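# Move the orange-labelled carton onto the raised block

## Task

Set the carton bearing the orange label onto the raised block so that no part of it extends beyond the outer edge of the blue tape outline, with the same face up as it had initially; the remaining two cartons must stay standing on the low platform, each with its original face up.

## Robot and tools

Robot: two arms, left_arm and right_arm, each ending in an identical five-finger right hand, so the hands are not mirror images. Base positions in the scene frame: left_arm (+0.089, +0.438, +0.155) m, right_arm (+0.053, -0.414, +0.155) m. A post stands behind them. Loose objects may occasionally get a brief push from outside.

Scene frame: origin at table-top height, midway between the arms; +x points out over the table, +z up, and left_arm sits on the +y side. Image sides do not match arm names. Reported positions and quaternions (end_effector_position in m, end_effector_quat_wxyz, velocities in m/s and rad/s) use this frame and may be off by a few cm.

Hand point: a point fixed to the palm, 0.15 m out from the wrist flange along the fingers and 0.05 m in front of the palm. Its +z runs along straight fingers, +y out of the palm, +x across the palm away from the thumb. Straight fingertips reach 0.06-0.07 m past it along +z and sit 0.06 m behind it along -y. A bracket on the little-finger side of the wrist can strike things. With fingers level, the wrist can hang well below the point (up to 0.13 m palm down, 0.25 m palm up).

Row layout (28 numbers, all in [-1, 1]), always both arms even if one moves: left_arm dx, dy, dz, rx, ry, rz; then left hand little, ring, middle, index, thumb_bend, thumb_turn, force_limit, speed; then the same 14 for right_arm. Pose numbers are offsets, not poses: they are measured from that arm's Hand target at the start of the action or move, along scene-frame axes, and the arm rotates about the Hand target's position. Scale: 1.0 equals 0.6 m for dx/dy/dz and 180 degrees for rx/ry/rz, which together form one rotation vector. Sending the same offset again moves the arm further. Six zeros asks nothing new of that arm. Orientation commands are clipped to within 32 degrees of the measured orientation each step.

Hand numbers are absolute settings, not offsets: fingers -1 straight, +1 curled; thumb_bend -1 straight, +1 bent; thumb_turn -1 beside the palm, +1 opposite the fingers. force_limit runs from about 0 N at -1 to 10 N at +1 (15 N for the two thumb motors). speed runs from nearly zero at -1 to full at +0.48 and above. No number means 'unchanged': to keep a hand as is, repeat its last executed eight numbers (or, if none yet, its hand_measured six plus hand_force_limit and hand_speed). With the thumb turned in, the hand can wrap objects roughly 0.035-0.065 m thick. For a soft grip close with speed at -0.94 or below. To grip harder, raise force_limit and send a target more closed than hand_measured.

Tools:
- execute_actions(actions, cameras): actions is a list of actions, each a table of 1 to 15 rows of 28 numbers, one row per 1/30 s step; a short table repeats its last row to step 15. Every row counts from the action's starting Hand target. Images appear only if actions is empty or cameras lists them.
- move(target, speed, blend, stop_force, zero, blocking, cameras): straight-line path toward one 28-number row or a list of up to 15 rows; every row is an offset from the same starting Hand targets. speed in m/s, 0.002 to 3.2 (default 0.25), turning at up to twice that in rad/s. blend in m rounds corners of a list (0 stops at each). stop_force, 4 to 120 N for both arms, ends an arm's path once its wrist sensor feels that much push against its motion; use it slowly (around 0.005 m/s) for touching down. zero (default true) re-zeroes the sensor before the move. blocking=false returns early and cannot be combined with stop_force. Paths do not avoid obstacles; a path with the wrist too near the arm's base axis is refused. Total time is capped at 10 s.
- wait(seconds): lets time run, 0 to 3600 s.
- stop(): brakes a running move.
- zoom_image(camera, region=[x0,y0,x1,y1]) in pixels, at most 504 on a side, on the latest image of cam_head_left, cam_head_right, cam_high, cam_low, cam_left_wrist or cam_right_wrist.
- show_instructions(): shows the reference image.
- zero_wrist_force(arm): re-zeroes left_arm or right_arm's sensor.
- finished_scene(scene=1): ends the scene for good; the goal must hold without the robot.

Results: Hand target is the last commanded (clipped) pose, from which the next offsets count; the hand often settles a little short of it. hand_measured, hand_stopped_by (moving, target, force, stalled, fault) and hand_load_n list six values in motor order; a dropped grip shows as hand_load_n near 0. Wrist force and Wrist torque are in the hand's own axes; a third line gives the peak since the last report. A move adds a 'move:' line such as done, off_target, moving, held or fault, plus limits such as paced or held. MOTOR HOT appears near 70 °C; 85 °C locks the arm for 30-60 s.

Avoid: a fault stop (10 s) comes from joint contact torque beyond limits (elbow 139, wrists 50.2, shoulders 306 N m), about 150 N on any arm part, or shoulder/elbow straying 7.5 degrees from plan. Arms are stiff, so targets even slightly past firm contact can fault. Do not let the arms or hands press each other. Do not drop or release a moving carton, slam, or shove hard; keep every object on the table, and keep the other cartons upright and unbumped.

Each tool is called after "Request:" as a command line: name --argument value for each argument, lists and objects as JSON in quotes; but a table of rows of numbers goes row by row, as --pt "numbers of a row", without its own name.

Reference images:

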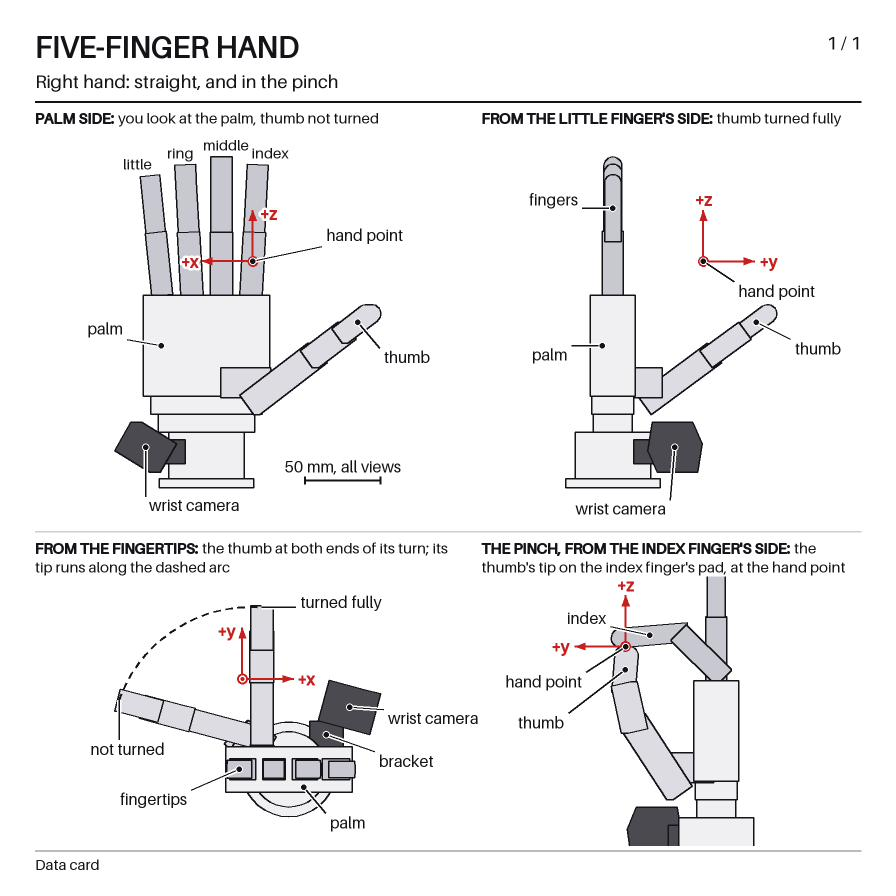

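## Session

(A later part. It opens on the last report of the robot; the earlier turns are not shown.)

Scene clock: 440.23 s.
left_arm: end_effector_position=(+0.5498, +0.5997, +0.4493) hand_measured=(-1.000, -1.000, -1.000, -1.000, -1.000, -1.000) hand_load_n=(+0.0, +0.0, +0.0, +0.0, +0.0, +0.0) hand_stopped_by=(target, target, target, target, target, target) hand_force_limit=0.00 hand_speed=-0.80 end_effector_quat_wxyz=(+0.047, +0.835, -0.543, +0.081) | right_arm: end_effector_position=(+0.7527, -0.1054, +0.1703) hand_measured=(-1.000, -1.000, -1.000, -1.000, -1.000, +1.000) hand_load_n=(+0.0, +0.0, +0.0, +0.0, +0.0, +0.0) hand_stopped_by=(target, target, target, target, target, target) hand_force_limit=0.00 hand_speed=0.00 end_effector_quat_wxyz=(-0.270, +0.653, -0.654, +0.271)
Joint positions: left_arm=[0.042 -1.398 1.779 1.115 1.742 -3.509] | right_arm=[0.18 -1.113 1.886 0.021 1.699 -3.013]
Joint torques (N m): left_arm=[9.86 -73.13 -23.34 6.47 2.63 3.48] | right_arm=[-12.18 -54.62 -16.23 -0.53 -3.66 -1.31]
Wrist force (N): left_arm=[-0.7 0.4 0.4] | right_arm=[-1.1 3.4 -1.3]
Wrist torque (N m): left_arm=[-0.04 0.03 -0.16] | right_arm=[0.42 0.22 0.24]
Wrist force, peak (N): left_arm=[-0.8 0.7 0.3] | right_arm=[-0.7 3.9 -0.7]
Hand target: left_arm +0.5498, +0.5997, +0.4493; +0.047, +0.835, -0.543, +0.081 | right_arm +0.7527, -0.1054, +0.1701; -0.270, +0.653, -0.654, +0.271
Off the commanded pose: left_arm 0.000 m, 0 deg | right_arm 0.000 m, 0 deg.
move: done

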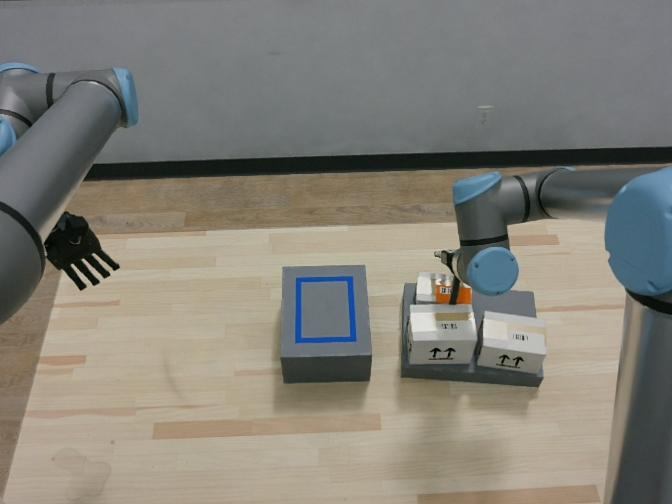

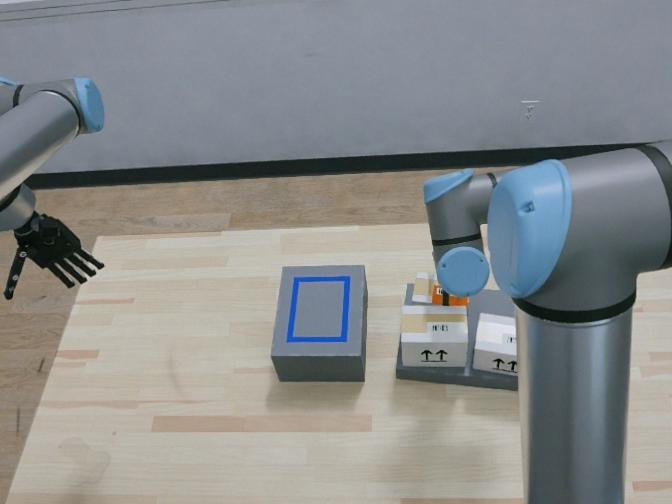

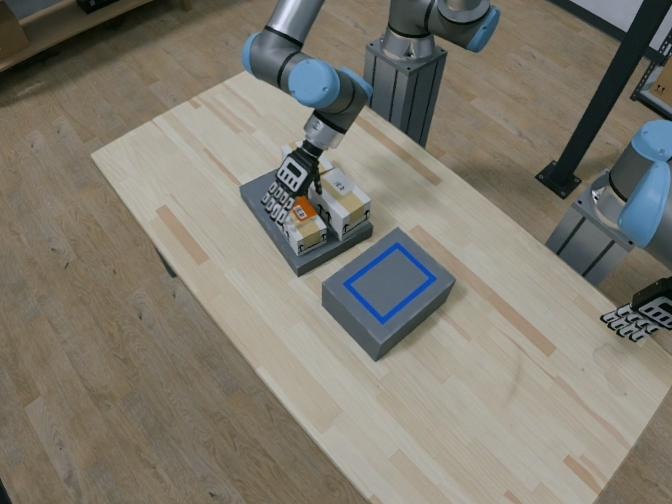

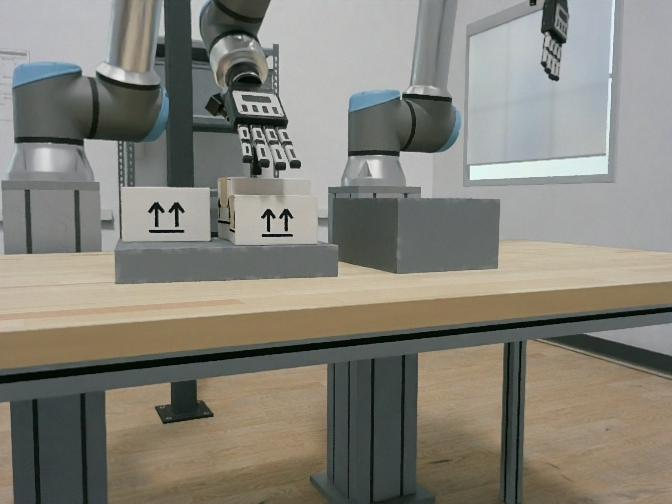

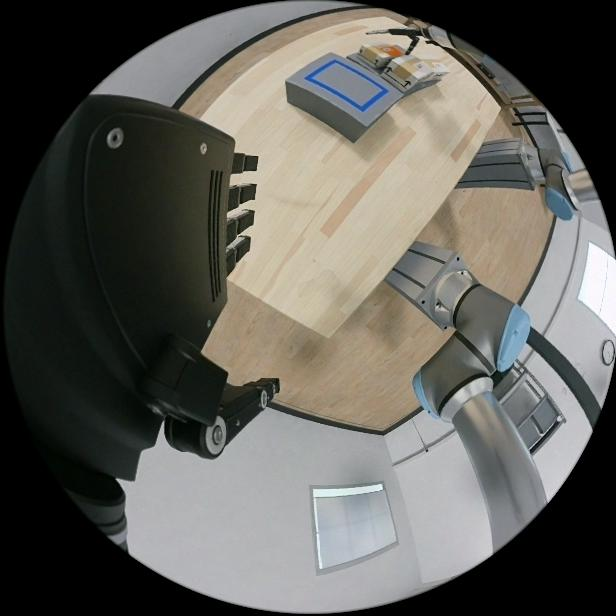

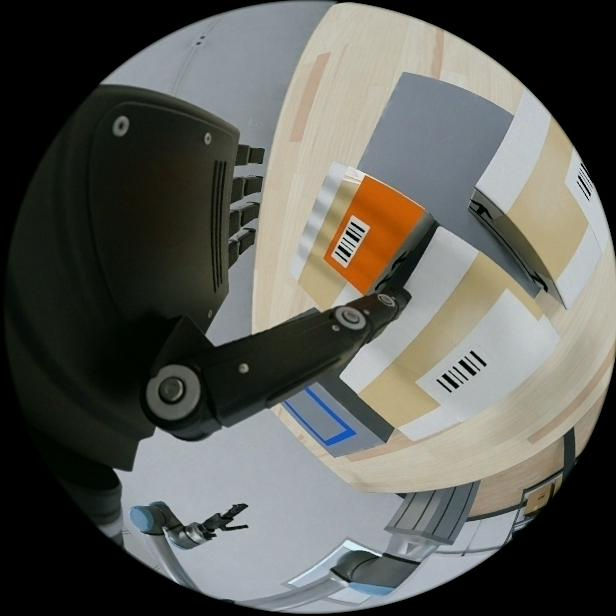

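Request:
move --target '[0,0,0, 0,0,0, -1,-1,-1,-1,-1,-1,0,-0.8, 0.0167,0.0083,0,0,0,0,-1,-1,-1,-1,-1,1,0,0]' --cameras '["cam_head_left","cam_head_right","cam_high","cam_right_wrist","cam_low"]' --speed 0.1

Request:
zoom_image --camera "cam_head_left" --region '[400, 260, 490, 340]'

Request:
zoom_image --camera "cam_head_right" --region '[400, 260, 490, 340]'

Request:
zoom_image --camera "cam_high" --region '[270, 160, 370, 260]'

Request:
zoom_image --camera "cam_right_wrist" --region '[330, 180, 480, 330]'

Scene clock: 498.43 s.
left_arm: end_effector_position=(+0.5498, +0.5997, +0.4493) hand_measured=(-1.000, -1.000, -1.000, -1.000, -1.000, -1.000) hand_load_n=(+0.0, +0.0, +0.0, +0.0, +0.0, +0.0) hand_stopped_by=(target, target, target, target, target, target) hand_force_limit=0.00 hand_speed=-0.80 end_effector_quat_wxyz=(+0.047, +0.835, -0.543, +0.081) | right_arm: end_effector_position=(+0.7626, -0.1005, +0.1701) hand_measured=(-1.000, -1.000, -1.000, -1.000, -1.000, +1.000) hand_load_n=(+0.0, +0.0, +0.0, +0.0, +0.0, +0.0) hand_stopped_by=(target, target, target, target, target, target) hand_force_limit=0.00 hand_speed=0.00 end_effector_quat_wxyz=(-0.270, +0.653, -0.654, +0.271)
Joint positions: left_arm=[0.042 -1.398 1.779 1.115 1.742 -3.509] | right_arm=[0.185 -1.098 1.863 0.03 1.703 -3.009]
Joint torques (N m): left_arm=[10.66 -73.55 -23.72 6.38 2.69 3.17] | right_arm=[12.61 -53.21 -39.01 4.12 3.66 1.69]
Wrist force (N): left_arm=[-0.2 0.3 0.6] | right_arm=[-1.2 2.7 -1.4]
Wrist torque (N m): left_arm=[-0.08 -0.05 -0.14] | right_arm=[0.32 0.24 0.10]
Wrist force, peak (N): left_arm=[-0.7 0.4 0.7] | right_arm=[-1.5 3.5 -1.5]
Hand target: left_arm +0.5498, +0.5997, +0.4493; +0.047, +0.835, -0.543, +0.081 | right_arm +0.7628, -0.1005, +0.1701; -0.270, +0.653, -0.654, +0.271
Off the commanded pose: left_arm 0.000 m, 0 deg | right_arm 0.000 m, 0 deg.
move: done
Images, in order (width x height): cam_head_left 672x504, cam_head_right 672x504, cam_high 672x504, cam_low 672x504, cam_right_wrist 616x616.

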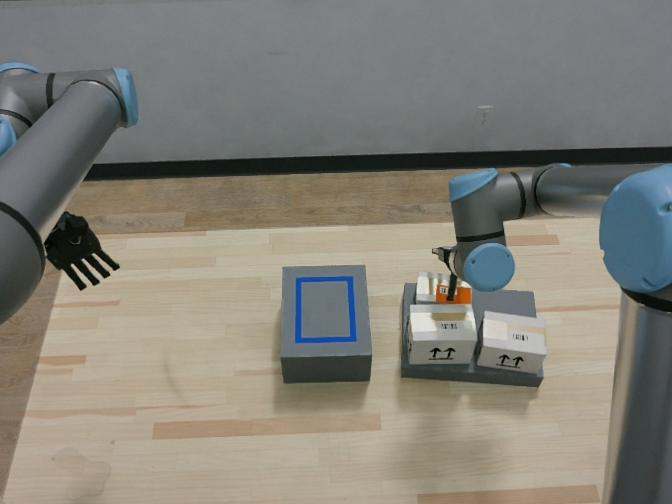

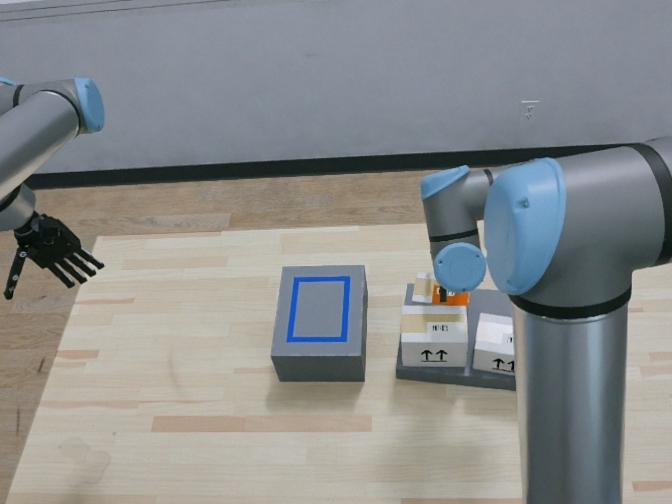

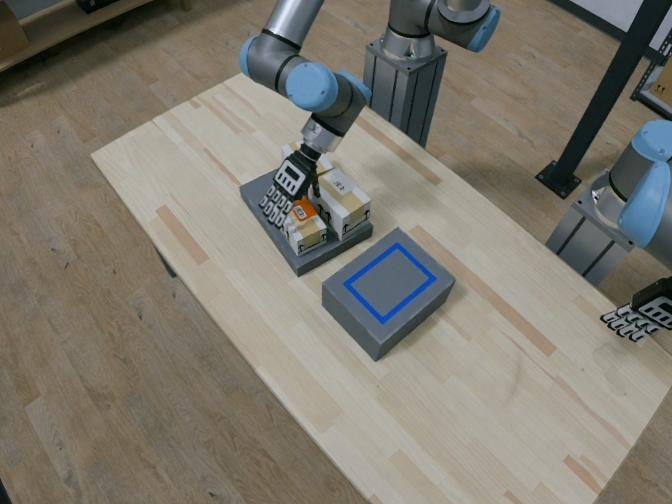

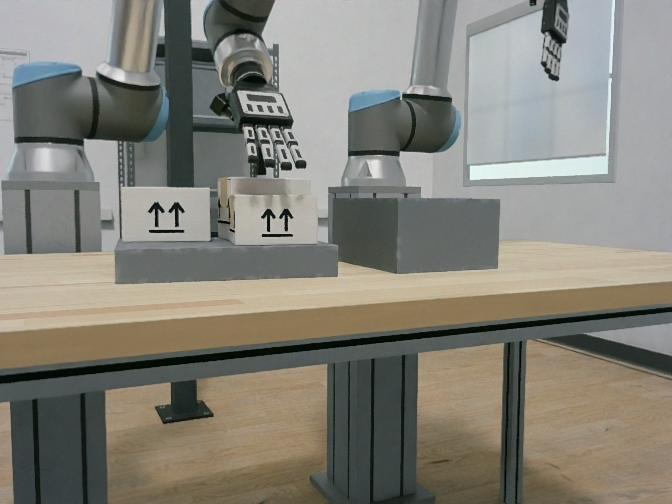

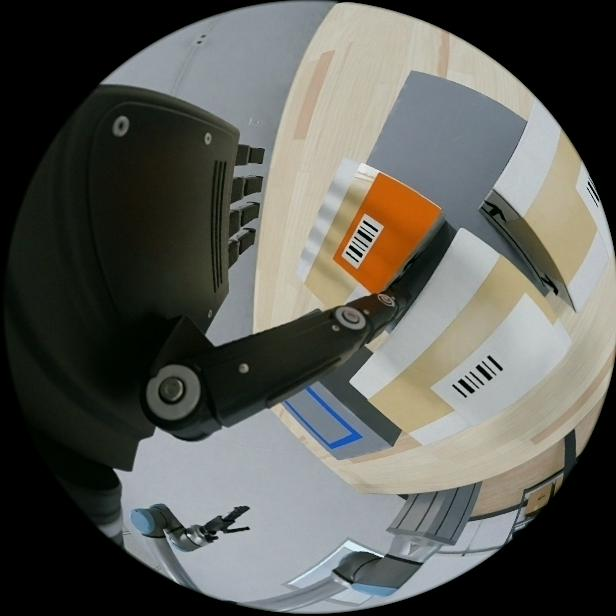

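Scaled by 5.600 from the camera's image (finer frame: 960x720).

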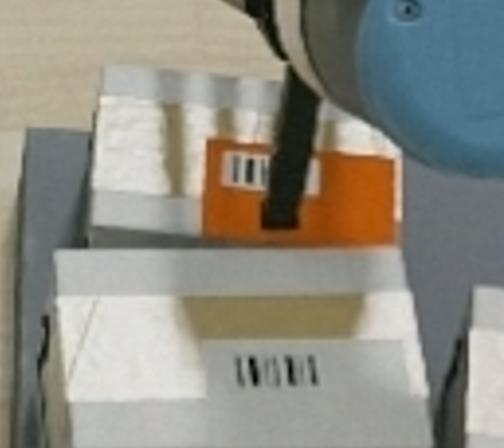

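Scaled by 5.600 from the camera's image (finer frame: 960x720).

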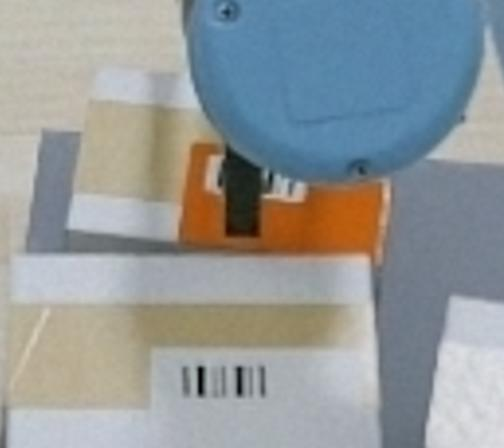

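Scaled by 5.040 from the camera's image (finer frame: 960x720).

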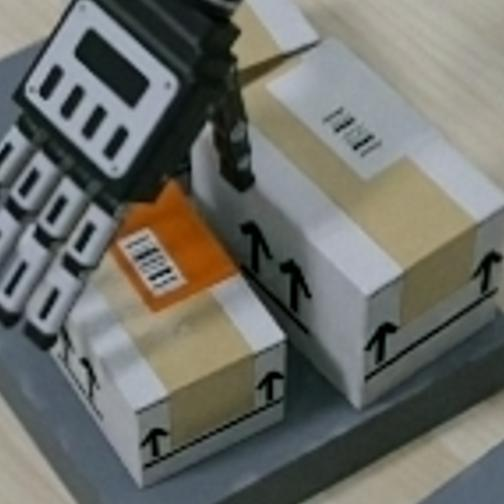

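Scaled by 3.360 from the camera's image (finer frame: 880x880).

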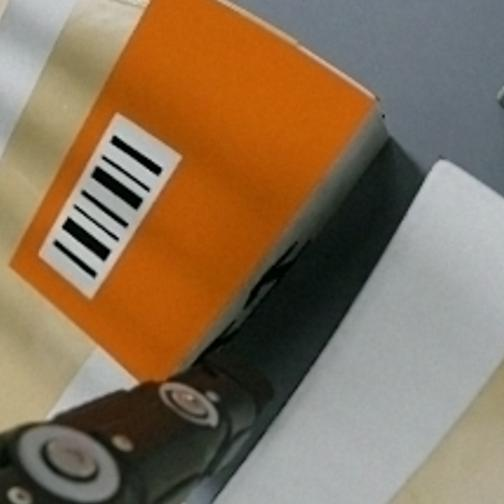

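Request:
zoom_image --camera "cam_low" --region '[210, 120, 340, 250]'

Scaled by 3.877 from the camera's image (finer frame: 960x720).

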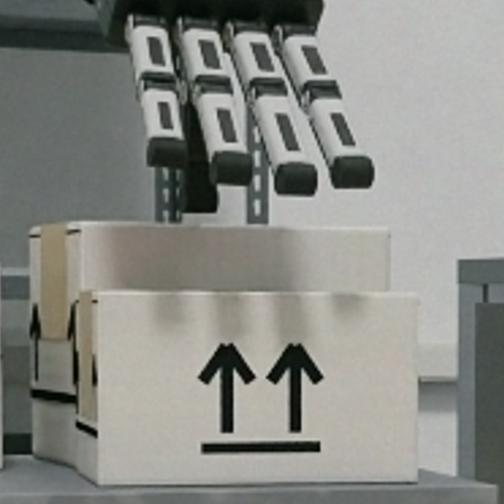

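Request:
move --target '[0,0,0, 0,0,0, -1,-1,-1,-1,-1,-1,0,-0.8, 0,0,-0.1183,0,0,0,-1,-1,-1,-1,-1,1,0,0]' --cameras '["cam_head_left","cam_high","cam_right_wrist","cam_low"]' --speed 0.03 --stop_force 5

Request:
zoom_image --camera "cam_head_left" --region '[400, 250, 490, 340]'

Request:
zoom_image --camera "cam_high" --region '[250, 160, 370, 280]'

Request:
zoom_image --camera "cam_right_wrist" --region '[220, 100, 480, 360]'

Request:
zoom_image --camera "cam_low" --region '[210, 120, 340, 250]'

Scene clock: 533.97 s.
left_arm: end_effector_position=(+0.5498, +0.5997, +0.4493) hand_measured=(-1.000, -1.000, -1.000, -1.000, -1.000, -1.000) hand_load_n=(+0.0, +0.5, +0.0, +0.0, +0.0, +0.0) hand_stopped_by=(target, target, target, target, target, target) hand_force_limit=0.00 hand_speed=-0.80 end_effector_quat_wxyz=(+0.047, +0.835, -0.543, +0.081) | right_arm: end_effector_position=(+0.7627, -0.1005, +0.1003) hand_measured=(-1.000, -1.000, -1.000, -1.000, -1.000, +1.000) hand_load_n=(+0.0, +0.0, +0.0, +0.0, +0.0, +0.0) hand_stopped_by=(target, target, target, target, target, target) hand_force_limit=0.00 hand_speed=0.00 end_effector_quat_wxyz=(-0.270, +0.653, -0.654, +0.271)
Joint positions: left_arm=[0.042 -1.398 1.779 1.115 1.742 -3.509] | right_arm=[0.185 -1.011 1.887 -0.081 1.703 -3.009]
Joint torques (N m): left_arm=[9.16 -74.09 -23.47 6.16 2.66 3.12] | right_arm=[7.25 -76.92 -26.89 3.56 1.83 1.13]
Wrist force (N): left_arm=[-0.9 0.7 0.3] | right_arm=[0.0 0.7 -7.1]
Wrist torque (N m): left_arm=[-0.01 0.06 -0.17] | right_arm=[0.74 0.21 0.18]
Wrist force, peak (N): left_arm=[-0.8 0.5 0.7] | right_arm=[0.4 -3.1 -10.2]
Hand target: left_arm +0.5498, +0.5997, +0.4493; +0.047, +0.835, -0.543, +0.081 | right_arm +0.7627, -0.1005, +0.1004; -0.270, +0.653, -0.654, +0.271 (not the last commanded pose)
Off the commanded pose: left_arm 0.000 m, 0 deg | right_arm 0.001 m, 0 deg.
move: contact (right_arm)
Images, in order (width x height): cam_head_left 672x504, cam_high 672x504, cam_low 672x504, cam_right_wrist 616x616.

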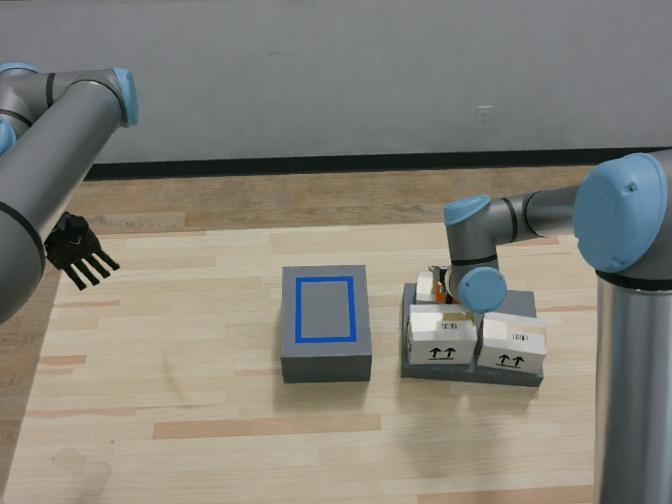

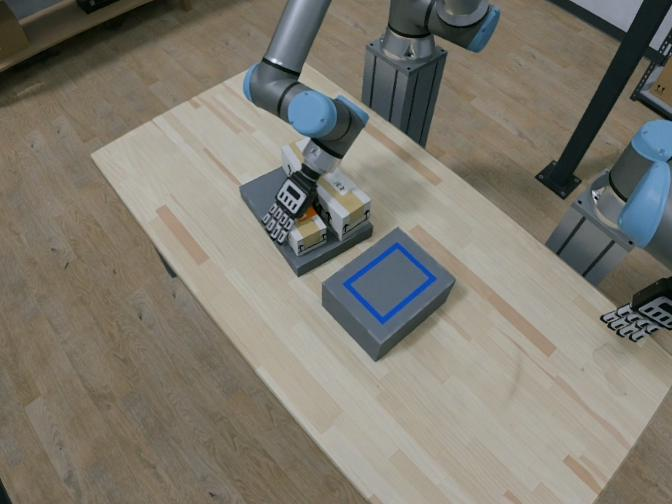

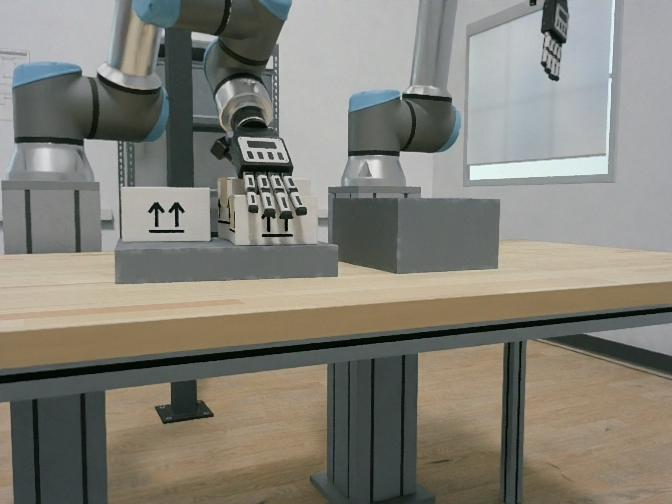

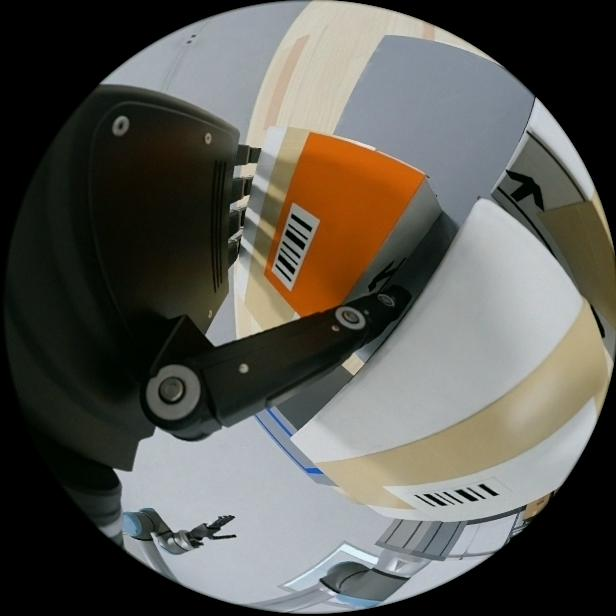

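Scaled by 5.600 from the camera's image (finer frame: 960x720).

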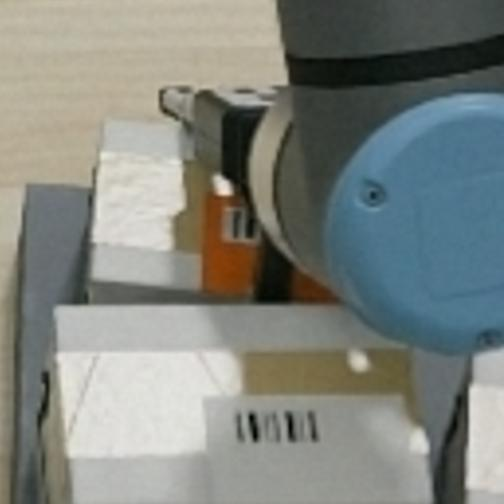

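Scaled by 4.200 from the camera's image (finer frame: 960x720).

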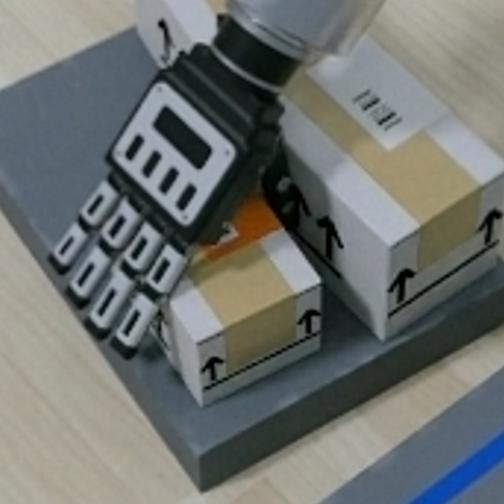

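Scaled by 1.938 from the camera's image (finer frame: 880x880).

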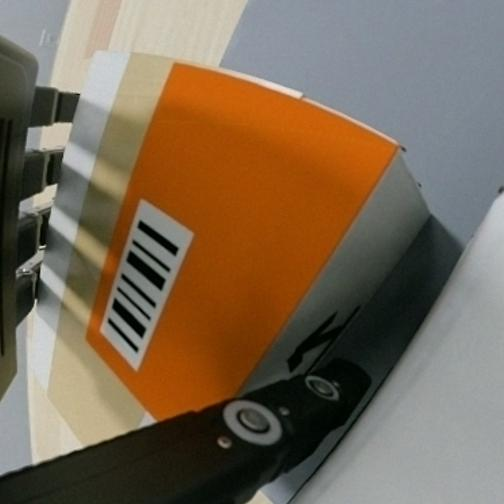

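Scaled by 3.877 from the camera's image (finer frame: 960x720).

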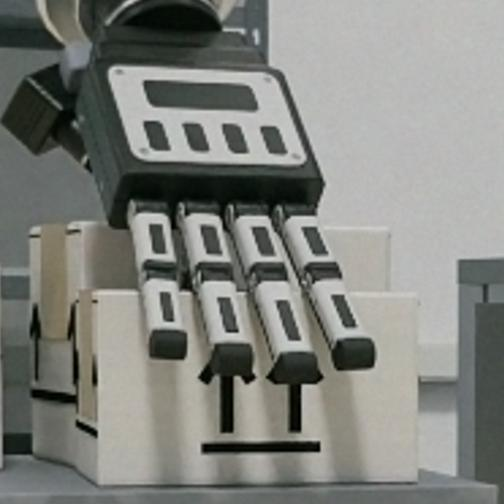

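Request:
move --target '[0,0,0, 0,0,0, -1,-1,-1,-1,-1,-1,0,-0.8, -0.005,0,0,0,0,0,-1,-1,-1,-1,-1,1,0,0]' --cameras '["cam_high","cam_right_wrist"]' --speed 0.03

Request:
zoom_image --camera "cam_high" --region '[250, 160, 370, 280]'

Request:
zoom_image --camera "cam_right_wrist" --region '[220, 100, 480, 360]'

Scene clock: 556.03 s.
left_arm: end_effector_position=(+0.5498, +0.5997, +0.4493) hand_measured=(-1.000, -1.000, -1.000, -1.000, -1.000, -1.000) hand_load_n=(+0.0, +0.0, +0.0, +0.0, +0.0, +0.0) hand_stopped_by=(target, target, target, target, target, target) hand_force_limit=0.00 hand_speed=-0.80 end_effector_quat_wxyz=(+0.047, +0.835, -0.543, +0.081) | right_arm: end_effector_position=(+0.7599, -0.1005, +0.1004) hand_measured=(-1.000, -1.000, -1.000, -1.000, -1.000, +1.000) hand_load_n=(+0.0, +0.0, -0.5, +0.5, -1.0, +0.0) hand_stopped_by=(target, target, target, target, target, target) hand_force_limit=0.00 hand_speed=0.00 end_effector_quat_wxyz=(-0.270, +0.653, -0.654, +0.271)
Joint positions: left_arm=[0.042 -1.398 1.779 1.115 1.742 -3.509] | right_arm=[0.186 -1.014 1.892 -0.083 1.703 -3.009]
Joint torques (N m): left_arm=[9.02 -73.15 -23.28 6.06 2.69 3.12] | right_arm=[12.52 -80.85 -7.11 0.5 4.01 1.68]
Wrist force (N): left_arm=[-0.5 0.6 0.6] | right_arm=[-1.5 -3.3 -2.2]
Wrist torque (N m): left_arm=[-0.03 -0.01 -0.15] | right_arm=[0.50 0.22 0.09]
Wrist force, peak (N): left_arm=[-0.3 0.7 0.8] | right_arm=[-0.9 1.0 -7.3]
Hand target: left_arm +0.5498, +0.5997, +0.4493; +0.047, +0.835, -0.543, +0.081 | right_arm +0.7597, -0.1005, +0.1004; -0.270, +0.653, -0.654, +0.271
Off the commanded pose: left_arm 0.000 m, 0 deg | right_arm 0.000 m, 0 deg.
move: done

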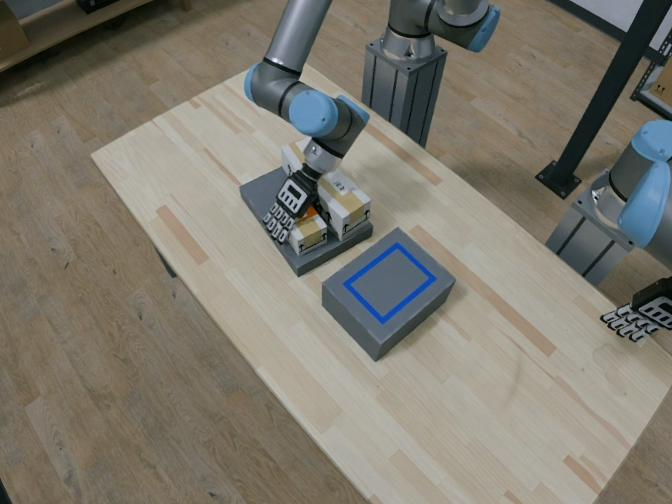

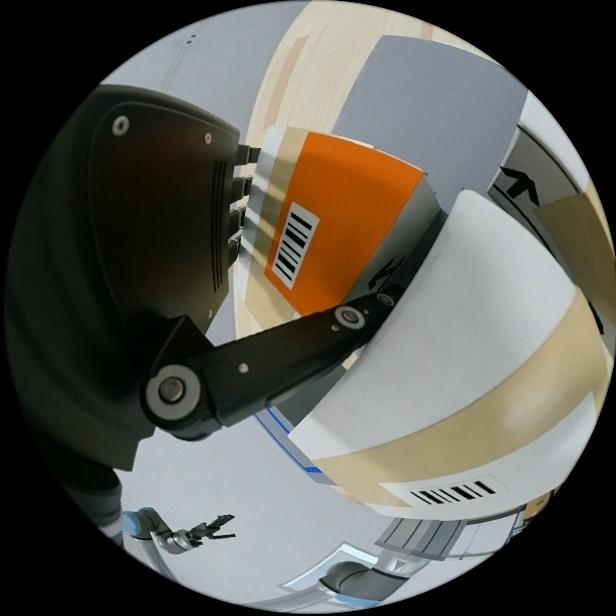

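Scaled by 4.200 from the camera's image (finer frame: 960x720).

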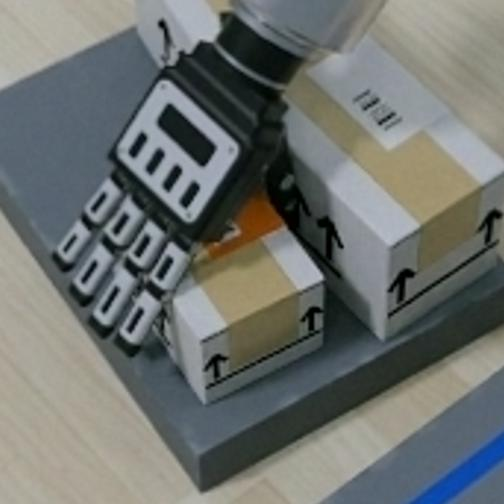

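Scaled by 1.938 from the camera's image (finer frame: 880x880).

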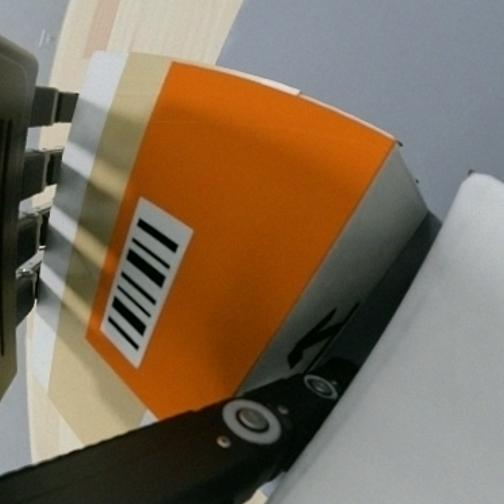

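Request:
move --target '[0,0,0, 0,0,0, -1,-1,-1,-1,-1,-1,0,-0.8, 0,0,0,0,0,0,-1,-1,-0.2,-0.2,-1,1,-0.5,-0.92]' --cameras '["cam_high","cam_right_wrist","cam_low"]'

Request:
zoom_image --camera "cam_low" --region '[210, 120, 340, 250]'

Request:
zoom_image --camera "cam_right_wrist" --region '[220, 100, 480, 360]'

Scene clock: 574.80 s.
left_arm: end_effector_position=(+0.5498, +0.5997, +0.4493) hand_measured=(-1.000, -1.000, -1.000, -1.000, -1.000, -1.000) hand_load_n=(+0.0, +0.0, +0.0, +0.0, +0.0, +0.0) hand_stopped_by=(target, target, target, target, target, target) hand_force_limit=0.00 hand_speed=-0.80 end_effector_quat_wxyz=(+0.047, +0.835, -0.543, +0.081) | right_arm: end_effector_position=(+0.7597, -0.1005, +0.1004) hand_measured=(-1.000, -1.000, -0.866, -0.964, -1.000, +1.000) hand_load_n=(+0.0, +0.0, +2.5, +1.5, -1.0, +0.0) hand_stopped_by=(target, target, force, force, target, target) hand_force_limit=-0.50 hand_speed=-0.92 end_effector_quat_wxyz=(-0.270, +0.653, -0.654, +0.271)
Joint positions: left_arm=[0.042 -1.398 1.779 1.115 1.742 -3.509] | right_arm=[0.186 -1.014 1.892 -0.084 1.703 -3.009]
Joint torques (N m): left_arm=[8.69 -72.82 -23.77 6.01 2.61 2.99] | right_arm=[14.51 -69.95 -6.45 4.56 4.01 0.67]
Wrist force (N): left_arm=[-0.4 0.2 0.4] | right_arm=[-1.2 -10.9 -5.5]
Wrist torque (N m): left_arm=[-0.09 -0.01 -0.16] | right_arm=[0.85 0.16 0.01]
Wrist force, peak (N): left_arm=[-0.7 0.4 0.8] | right_arm=[-1.9 -10.9 -5.9]
Hand target: left_arm +0.5498, +0.5997, +0.4493; +0.047, +0.835, -0.543, +0.081 | right_arm +0.7597, -0.1005, +0.1004; -0.270, +0.653, -0.654, +0.271
Off the commanded pose: left_arm 0.000 m, 0 deg | right_arm 0.000 m, 0 deg.
move: done
Images, in order (width x height): cam_high 672x504, cam_low 672x504, cam_right_wrist 616x616.

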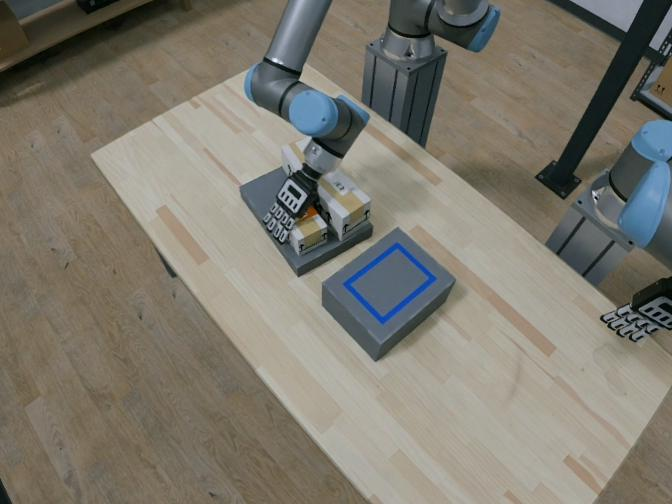

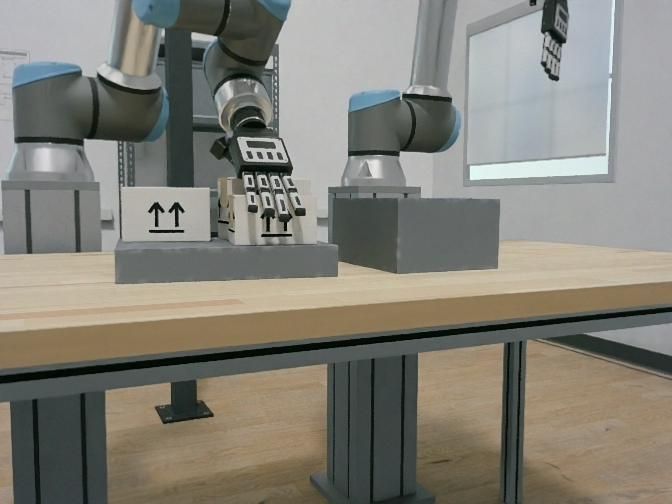

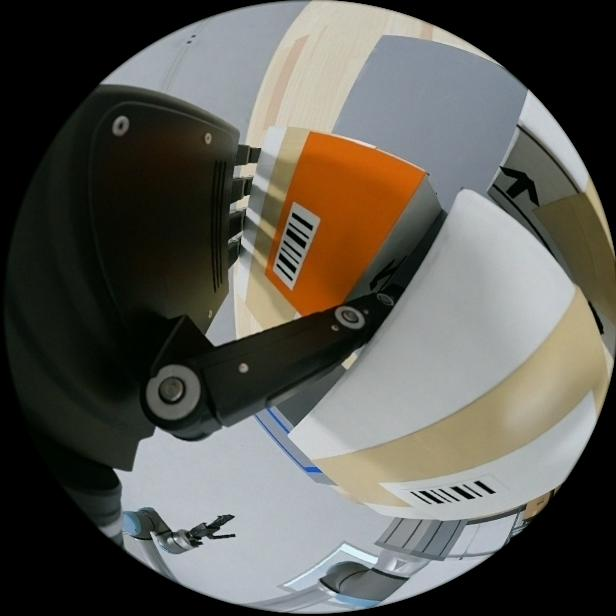

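Scaled by 3.877 from the camera's image (finer frame: 960x720).

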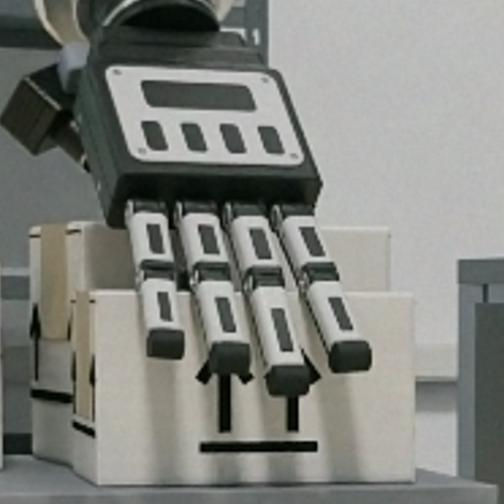

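Scaled by 1.938 from the camera's image (finer frame: 880x880).

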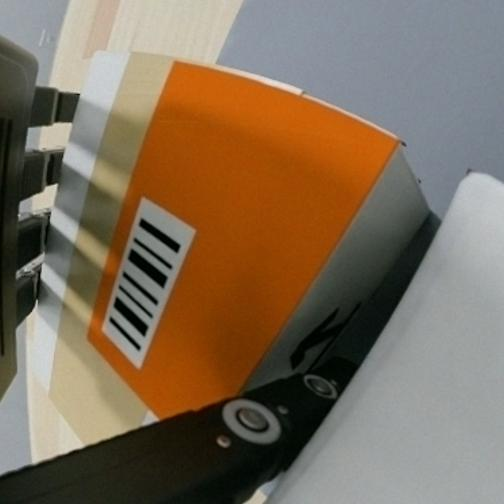

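Request:
move --target '[0,0,0, 0,0,0, -1,-1,-1,-1,-1,-1,0,-0.8, 0,0,0,0,0,0,-1,-1,-1,-1,-1,1,-0.5,-0.5]'

Request:
move --target '[0,0,0, 0,0,0, -1,-1,-1,-1,-1,-1,0,-0.8, 0,0,0.0167,0,0,0,-1,-1,-1,-1,-1,1,-0.5,-0.5]' --speed 0.03

Scene clock: 607.27 s.
left_arm: end_effector_position=(+0.5498, +0.5997, +0.4493) hand_measured=(-1.000, -1.000, -1.000, -1.000, -1.000, -1.000) hand_load_n=(+0.0, +0.0, +0.0, +0.0, +0.0, +0.0) hand_stopped_by=(target, target, target, target, target, target) hand_force_limit=0.00 hand_speed=-0.80 end_effector_quat_wxyz=(+0.047, +0.835, -0.543, +0.081) | right_arm: end_effector_position=(+0.7596, -0.1005, +0.1003) hand_measured=(-1.000, -1.000, -1.000, -1.000, -1.000, +1.000) hand_load_n=(+0.0, +0.0, +0.0, +0.0, -2.0, +0.0) hand_stopped_by=(target, target, target, target, target, target) hand_force_limit=-0.50 hand_speed=-0.50 end_effector_quat_wxyz=(-0.270, +0.653, -0.654, +0.271)
Joint positions: left_arm=[0.042 -1.398 1.779 1.115 1.742 -3.509] | right_arm=[0.186 -1.014 1.892 -0.084 1.703 -3.009]
Joint torques (N m): left_arm=[9.47 -72.37 -23.54 5.84 2.62 3.04] | right_arm=[10.88 -54.23 -16.43 1.93 2.27 -0.67]
Wrist force (N): left_arm=[-0.3 0.4 0.8] | right_arm=[-1.0 -1.4 -6.2]
Wrist torque (N m): left_arm=[-0.07 -0.05 -0.14] | right_arm=[0.61 0.28 0.10]
Wrist force, peak (N): left_arm=[-0.5 0.6 0.9] | right_arm=[-1.3 -11.4 -5.9]
Hand target: left_arm +0.5498, +0.5997, +0.4493; +0.047, +0.835, -0.543, +0.081 | right_arm +0.7597, -0.1005, +0.1004; -0.270, +0.653, -0.654, +0.271
Off the commanded pose: left_arm 0.000 m, 0 deg | right_arm 0.000 m, 0 deg.
move: done

Scene clock: 608.00 s.
left_arm: end_effector_position=(+0.5498, +0.5997, +0.4493) hand_measured=(-1.000, -1.000, -1.000, -1.000, -1.000, -1.000) hand_load_n=(+0.0, +0.0, +0.0, +0.0, +0.0, +0.0) hand_stopped_by=(target, target, target, target, target, target) hand_force_limit=0.00 hand_speed=-0.80 end_effector_quat_wxyz=(+0.047, +0.835, -0.543, +0.081) | right_arm: end_effector_position=(+0.7597, -0.1005, +0.1101) hand_measured=(-1.000, -1.000, -1.000, -1.000, -1.000, +1.000) hand_load_n=(+0.0, +0.0, +0.0, +0.0, -1.5, +0.0) hand_stopped_by=(target, target, target, target, target, target) hand_force_limit=-0.50 hand_speed=-0.50 end_effector_quat_wxyz=(-0.270, +0.653, -0.654, +0.271)
Joint positions: left_arm=[0.042 -1.398 1.779 1.115 1.742 -3.509] | right_arm=[0.186 -1.027 1.89 -0.068 1.703 -3.009]
Joint torques (N m): left_arm=[9.17 -72.29 -23.1 5.86 2.57 2.97] | right_arm=[12.14 -82.48 -35.74 3.71 2.03 -0.7]
Wrist force (N): left_arm=[-0.3 0.2 0.2] | right_arm=[-1.0 3.1 -0.4]
Wrist torque (N m): left_arm=[-0.06 -0.03 -0.15] | right_arm=[0.42 0.23 0.11]
Wrist force, peak (N): left_arm=[-0.6 0.4 0.8] | right_arm=[-0.5 -0.9 -5.6]
Hand target: left_arm +0.5498, +0.5997, +0.4493; +0.047, +0.835, -0.543, +0.081 | right_arm +0.7597, -0.1005, +0.1104; -0.270, +0.653, -0.654, +0.271
Off the commanded pose: left_arm 0.000 m, 0 deg | right_arm 0.000 m, 0 deg.
move: done

Request:
move --target '[0.2337,-0.716,-0.332, -0.1896,0.1936,0.3227, -1,-1,-1,-1,-1,-1,0,-0.8, 0,0,0,0,0,0,-1,-1,-1,-1,-1,1,-0.5,-0.5]' --cameras '["all"]'

Request:
zoom_image --camera "cam_left_wrist" --region '[200, 200, 504, 504]'

Scene clock: 655.23 s.
left_arm: end_effector_position=(+0.6900, +0.1701, +0.2501) hand_measured=(-1.000, -1.000, -1.000, -1.000, -1.000, -1.000) hand_load_n=(+0.0, +0.0, +0.5, +0.0, +0.0, +0.0) hand_stopped_by=(target, target, target, target, target, target) hand_force_limit=0.00 hand_speed=-0.80 end_effector_quat_wxyz=(+0.383, +0.924, +0.000, +0.000) | right_arm: end_effector_position=(+0.7597, -0.1005, +0.1104) hand_measured=(-1.000, -1.000, -1.000, -1.000, -1.000, +1.000) hand_load_n=(+0.0, +0.0, +0.0, +0.0, -1.0, +0.0) hand_stopped_by=(target, target, target, target, target, target) hand_force_limit=-0.50 hand_speed=-0.50 end_effector_quat_wxyz=(-0.270, +0.653, -0.654, +0.271)
Joint positions: left_arm=[-0.35 -0.999 1.818 0.433 2.303 -5.172] | right_arm=[0.186 -1.027 1.89 -0.068 1.703 -3.009]
Joint torques (N m): left_arm=[-6.5 -98.79 -13.87 0.18 -0.12 -2.99] | right_arm=[5.49 -79.85 -36.32 4.11 -0.49 -0.78]
Wrist force (N): left_arm=[1.3 -1.0 -0.6] | right_arm=[-0.9 3.1 -0.3]
Wrist torque (N m): left_arm=[-0.04 -0.10 0.06] | right_arm=[0.42 0.21 0.13]
Wrist force, peak (N): left_arm=[1.5 -1.5 -0.6] | right_arm=[-1.3 3.7 -0.6]
Hand target: left_arm +0.6900, +0.1701, +0.2501; +0.383, +0.924, +0.000, +0.000 | right_arm +0.7597, -0.1005, +0.1104; -0.270, +0.653, -0.654, +0.271
Off the commanded pose: left_arm 0.000 m, 0 deg | right_arm 0.000 m, 0 deg.
move: done

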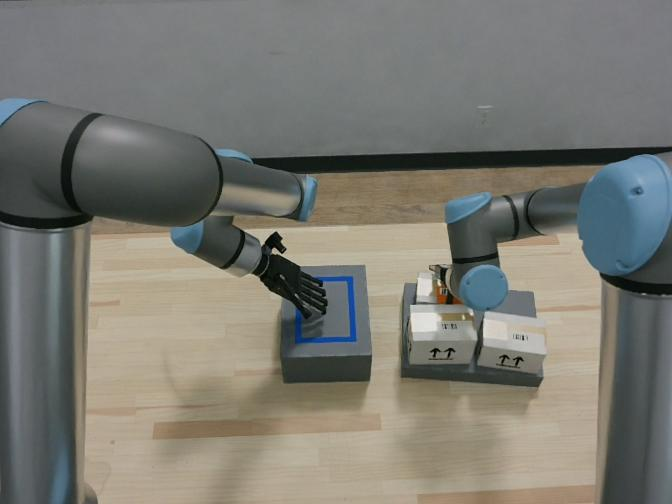

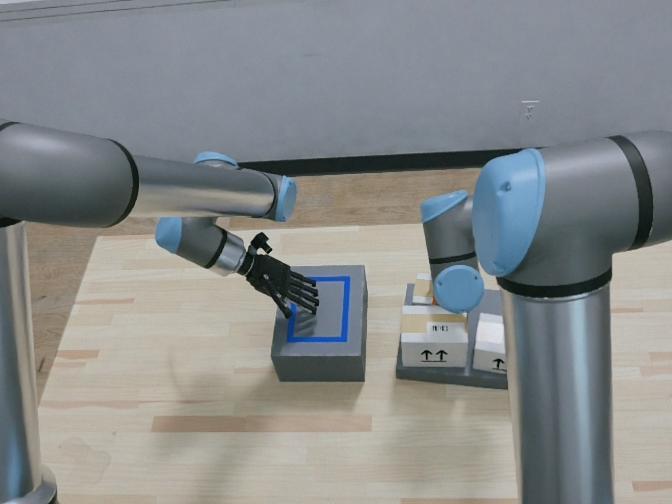

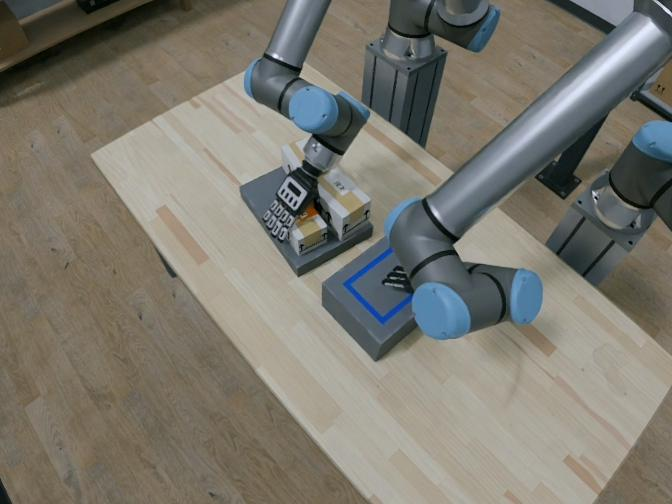

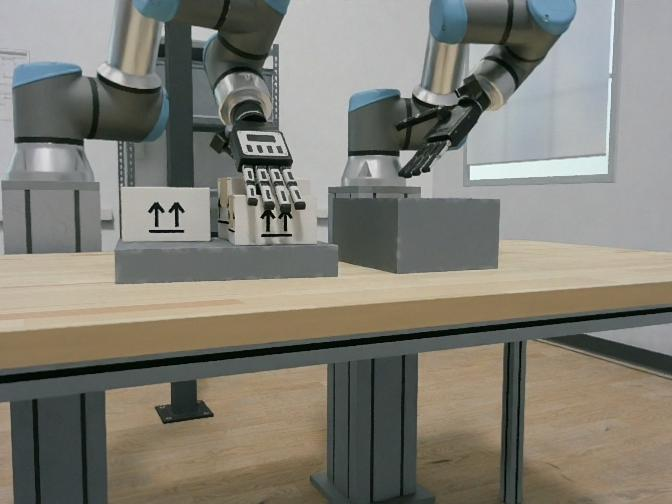

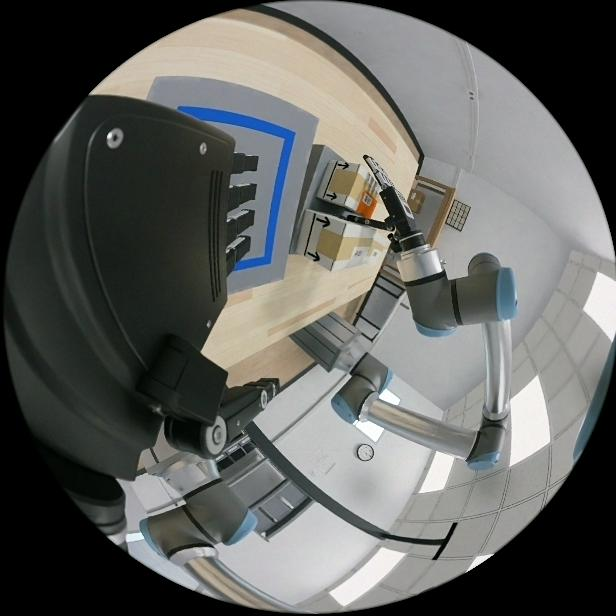

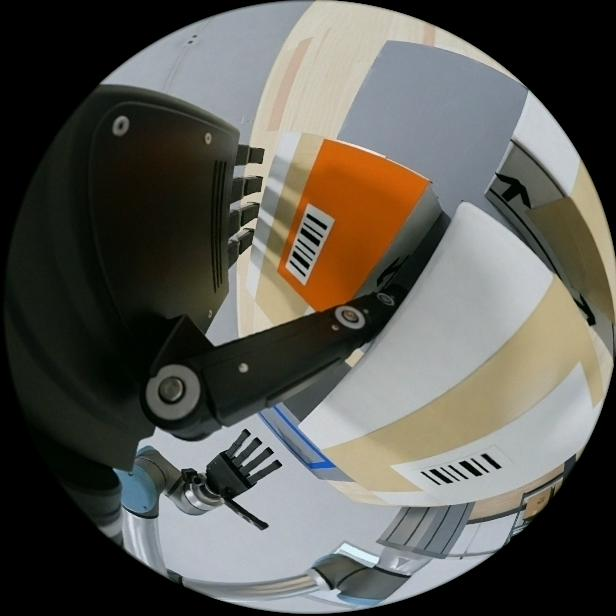

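Scaled by 1.658 from the camera's image (finer frame: 880x880).

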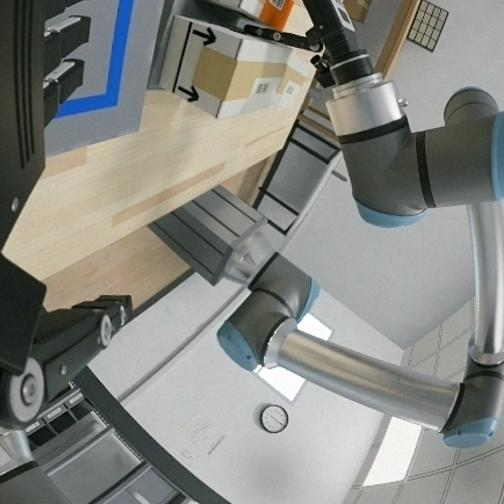

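Request:
zoom_image --camera "cam_left_wrist" --region '[290, 130, 450, 290]'

Scaled by 3.150 from the camera's image (finer frame: 880x880).

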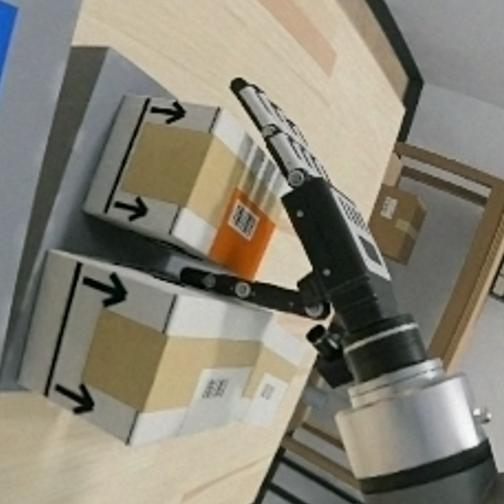

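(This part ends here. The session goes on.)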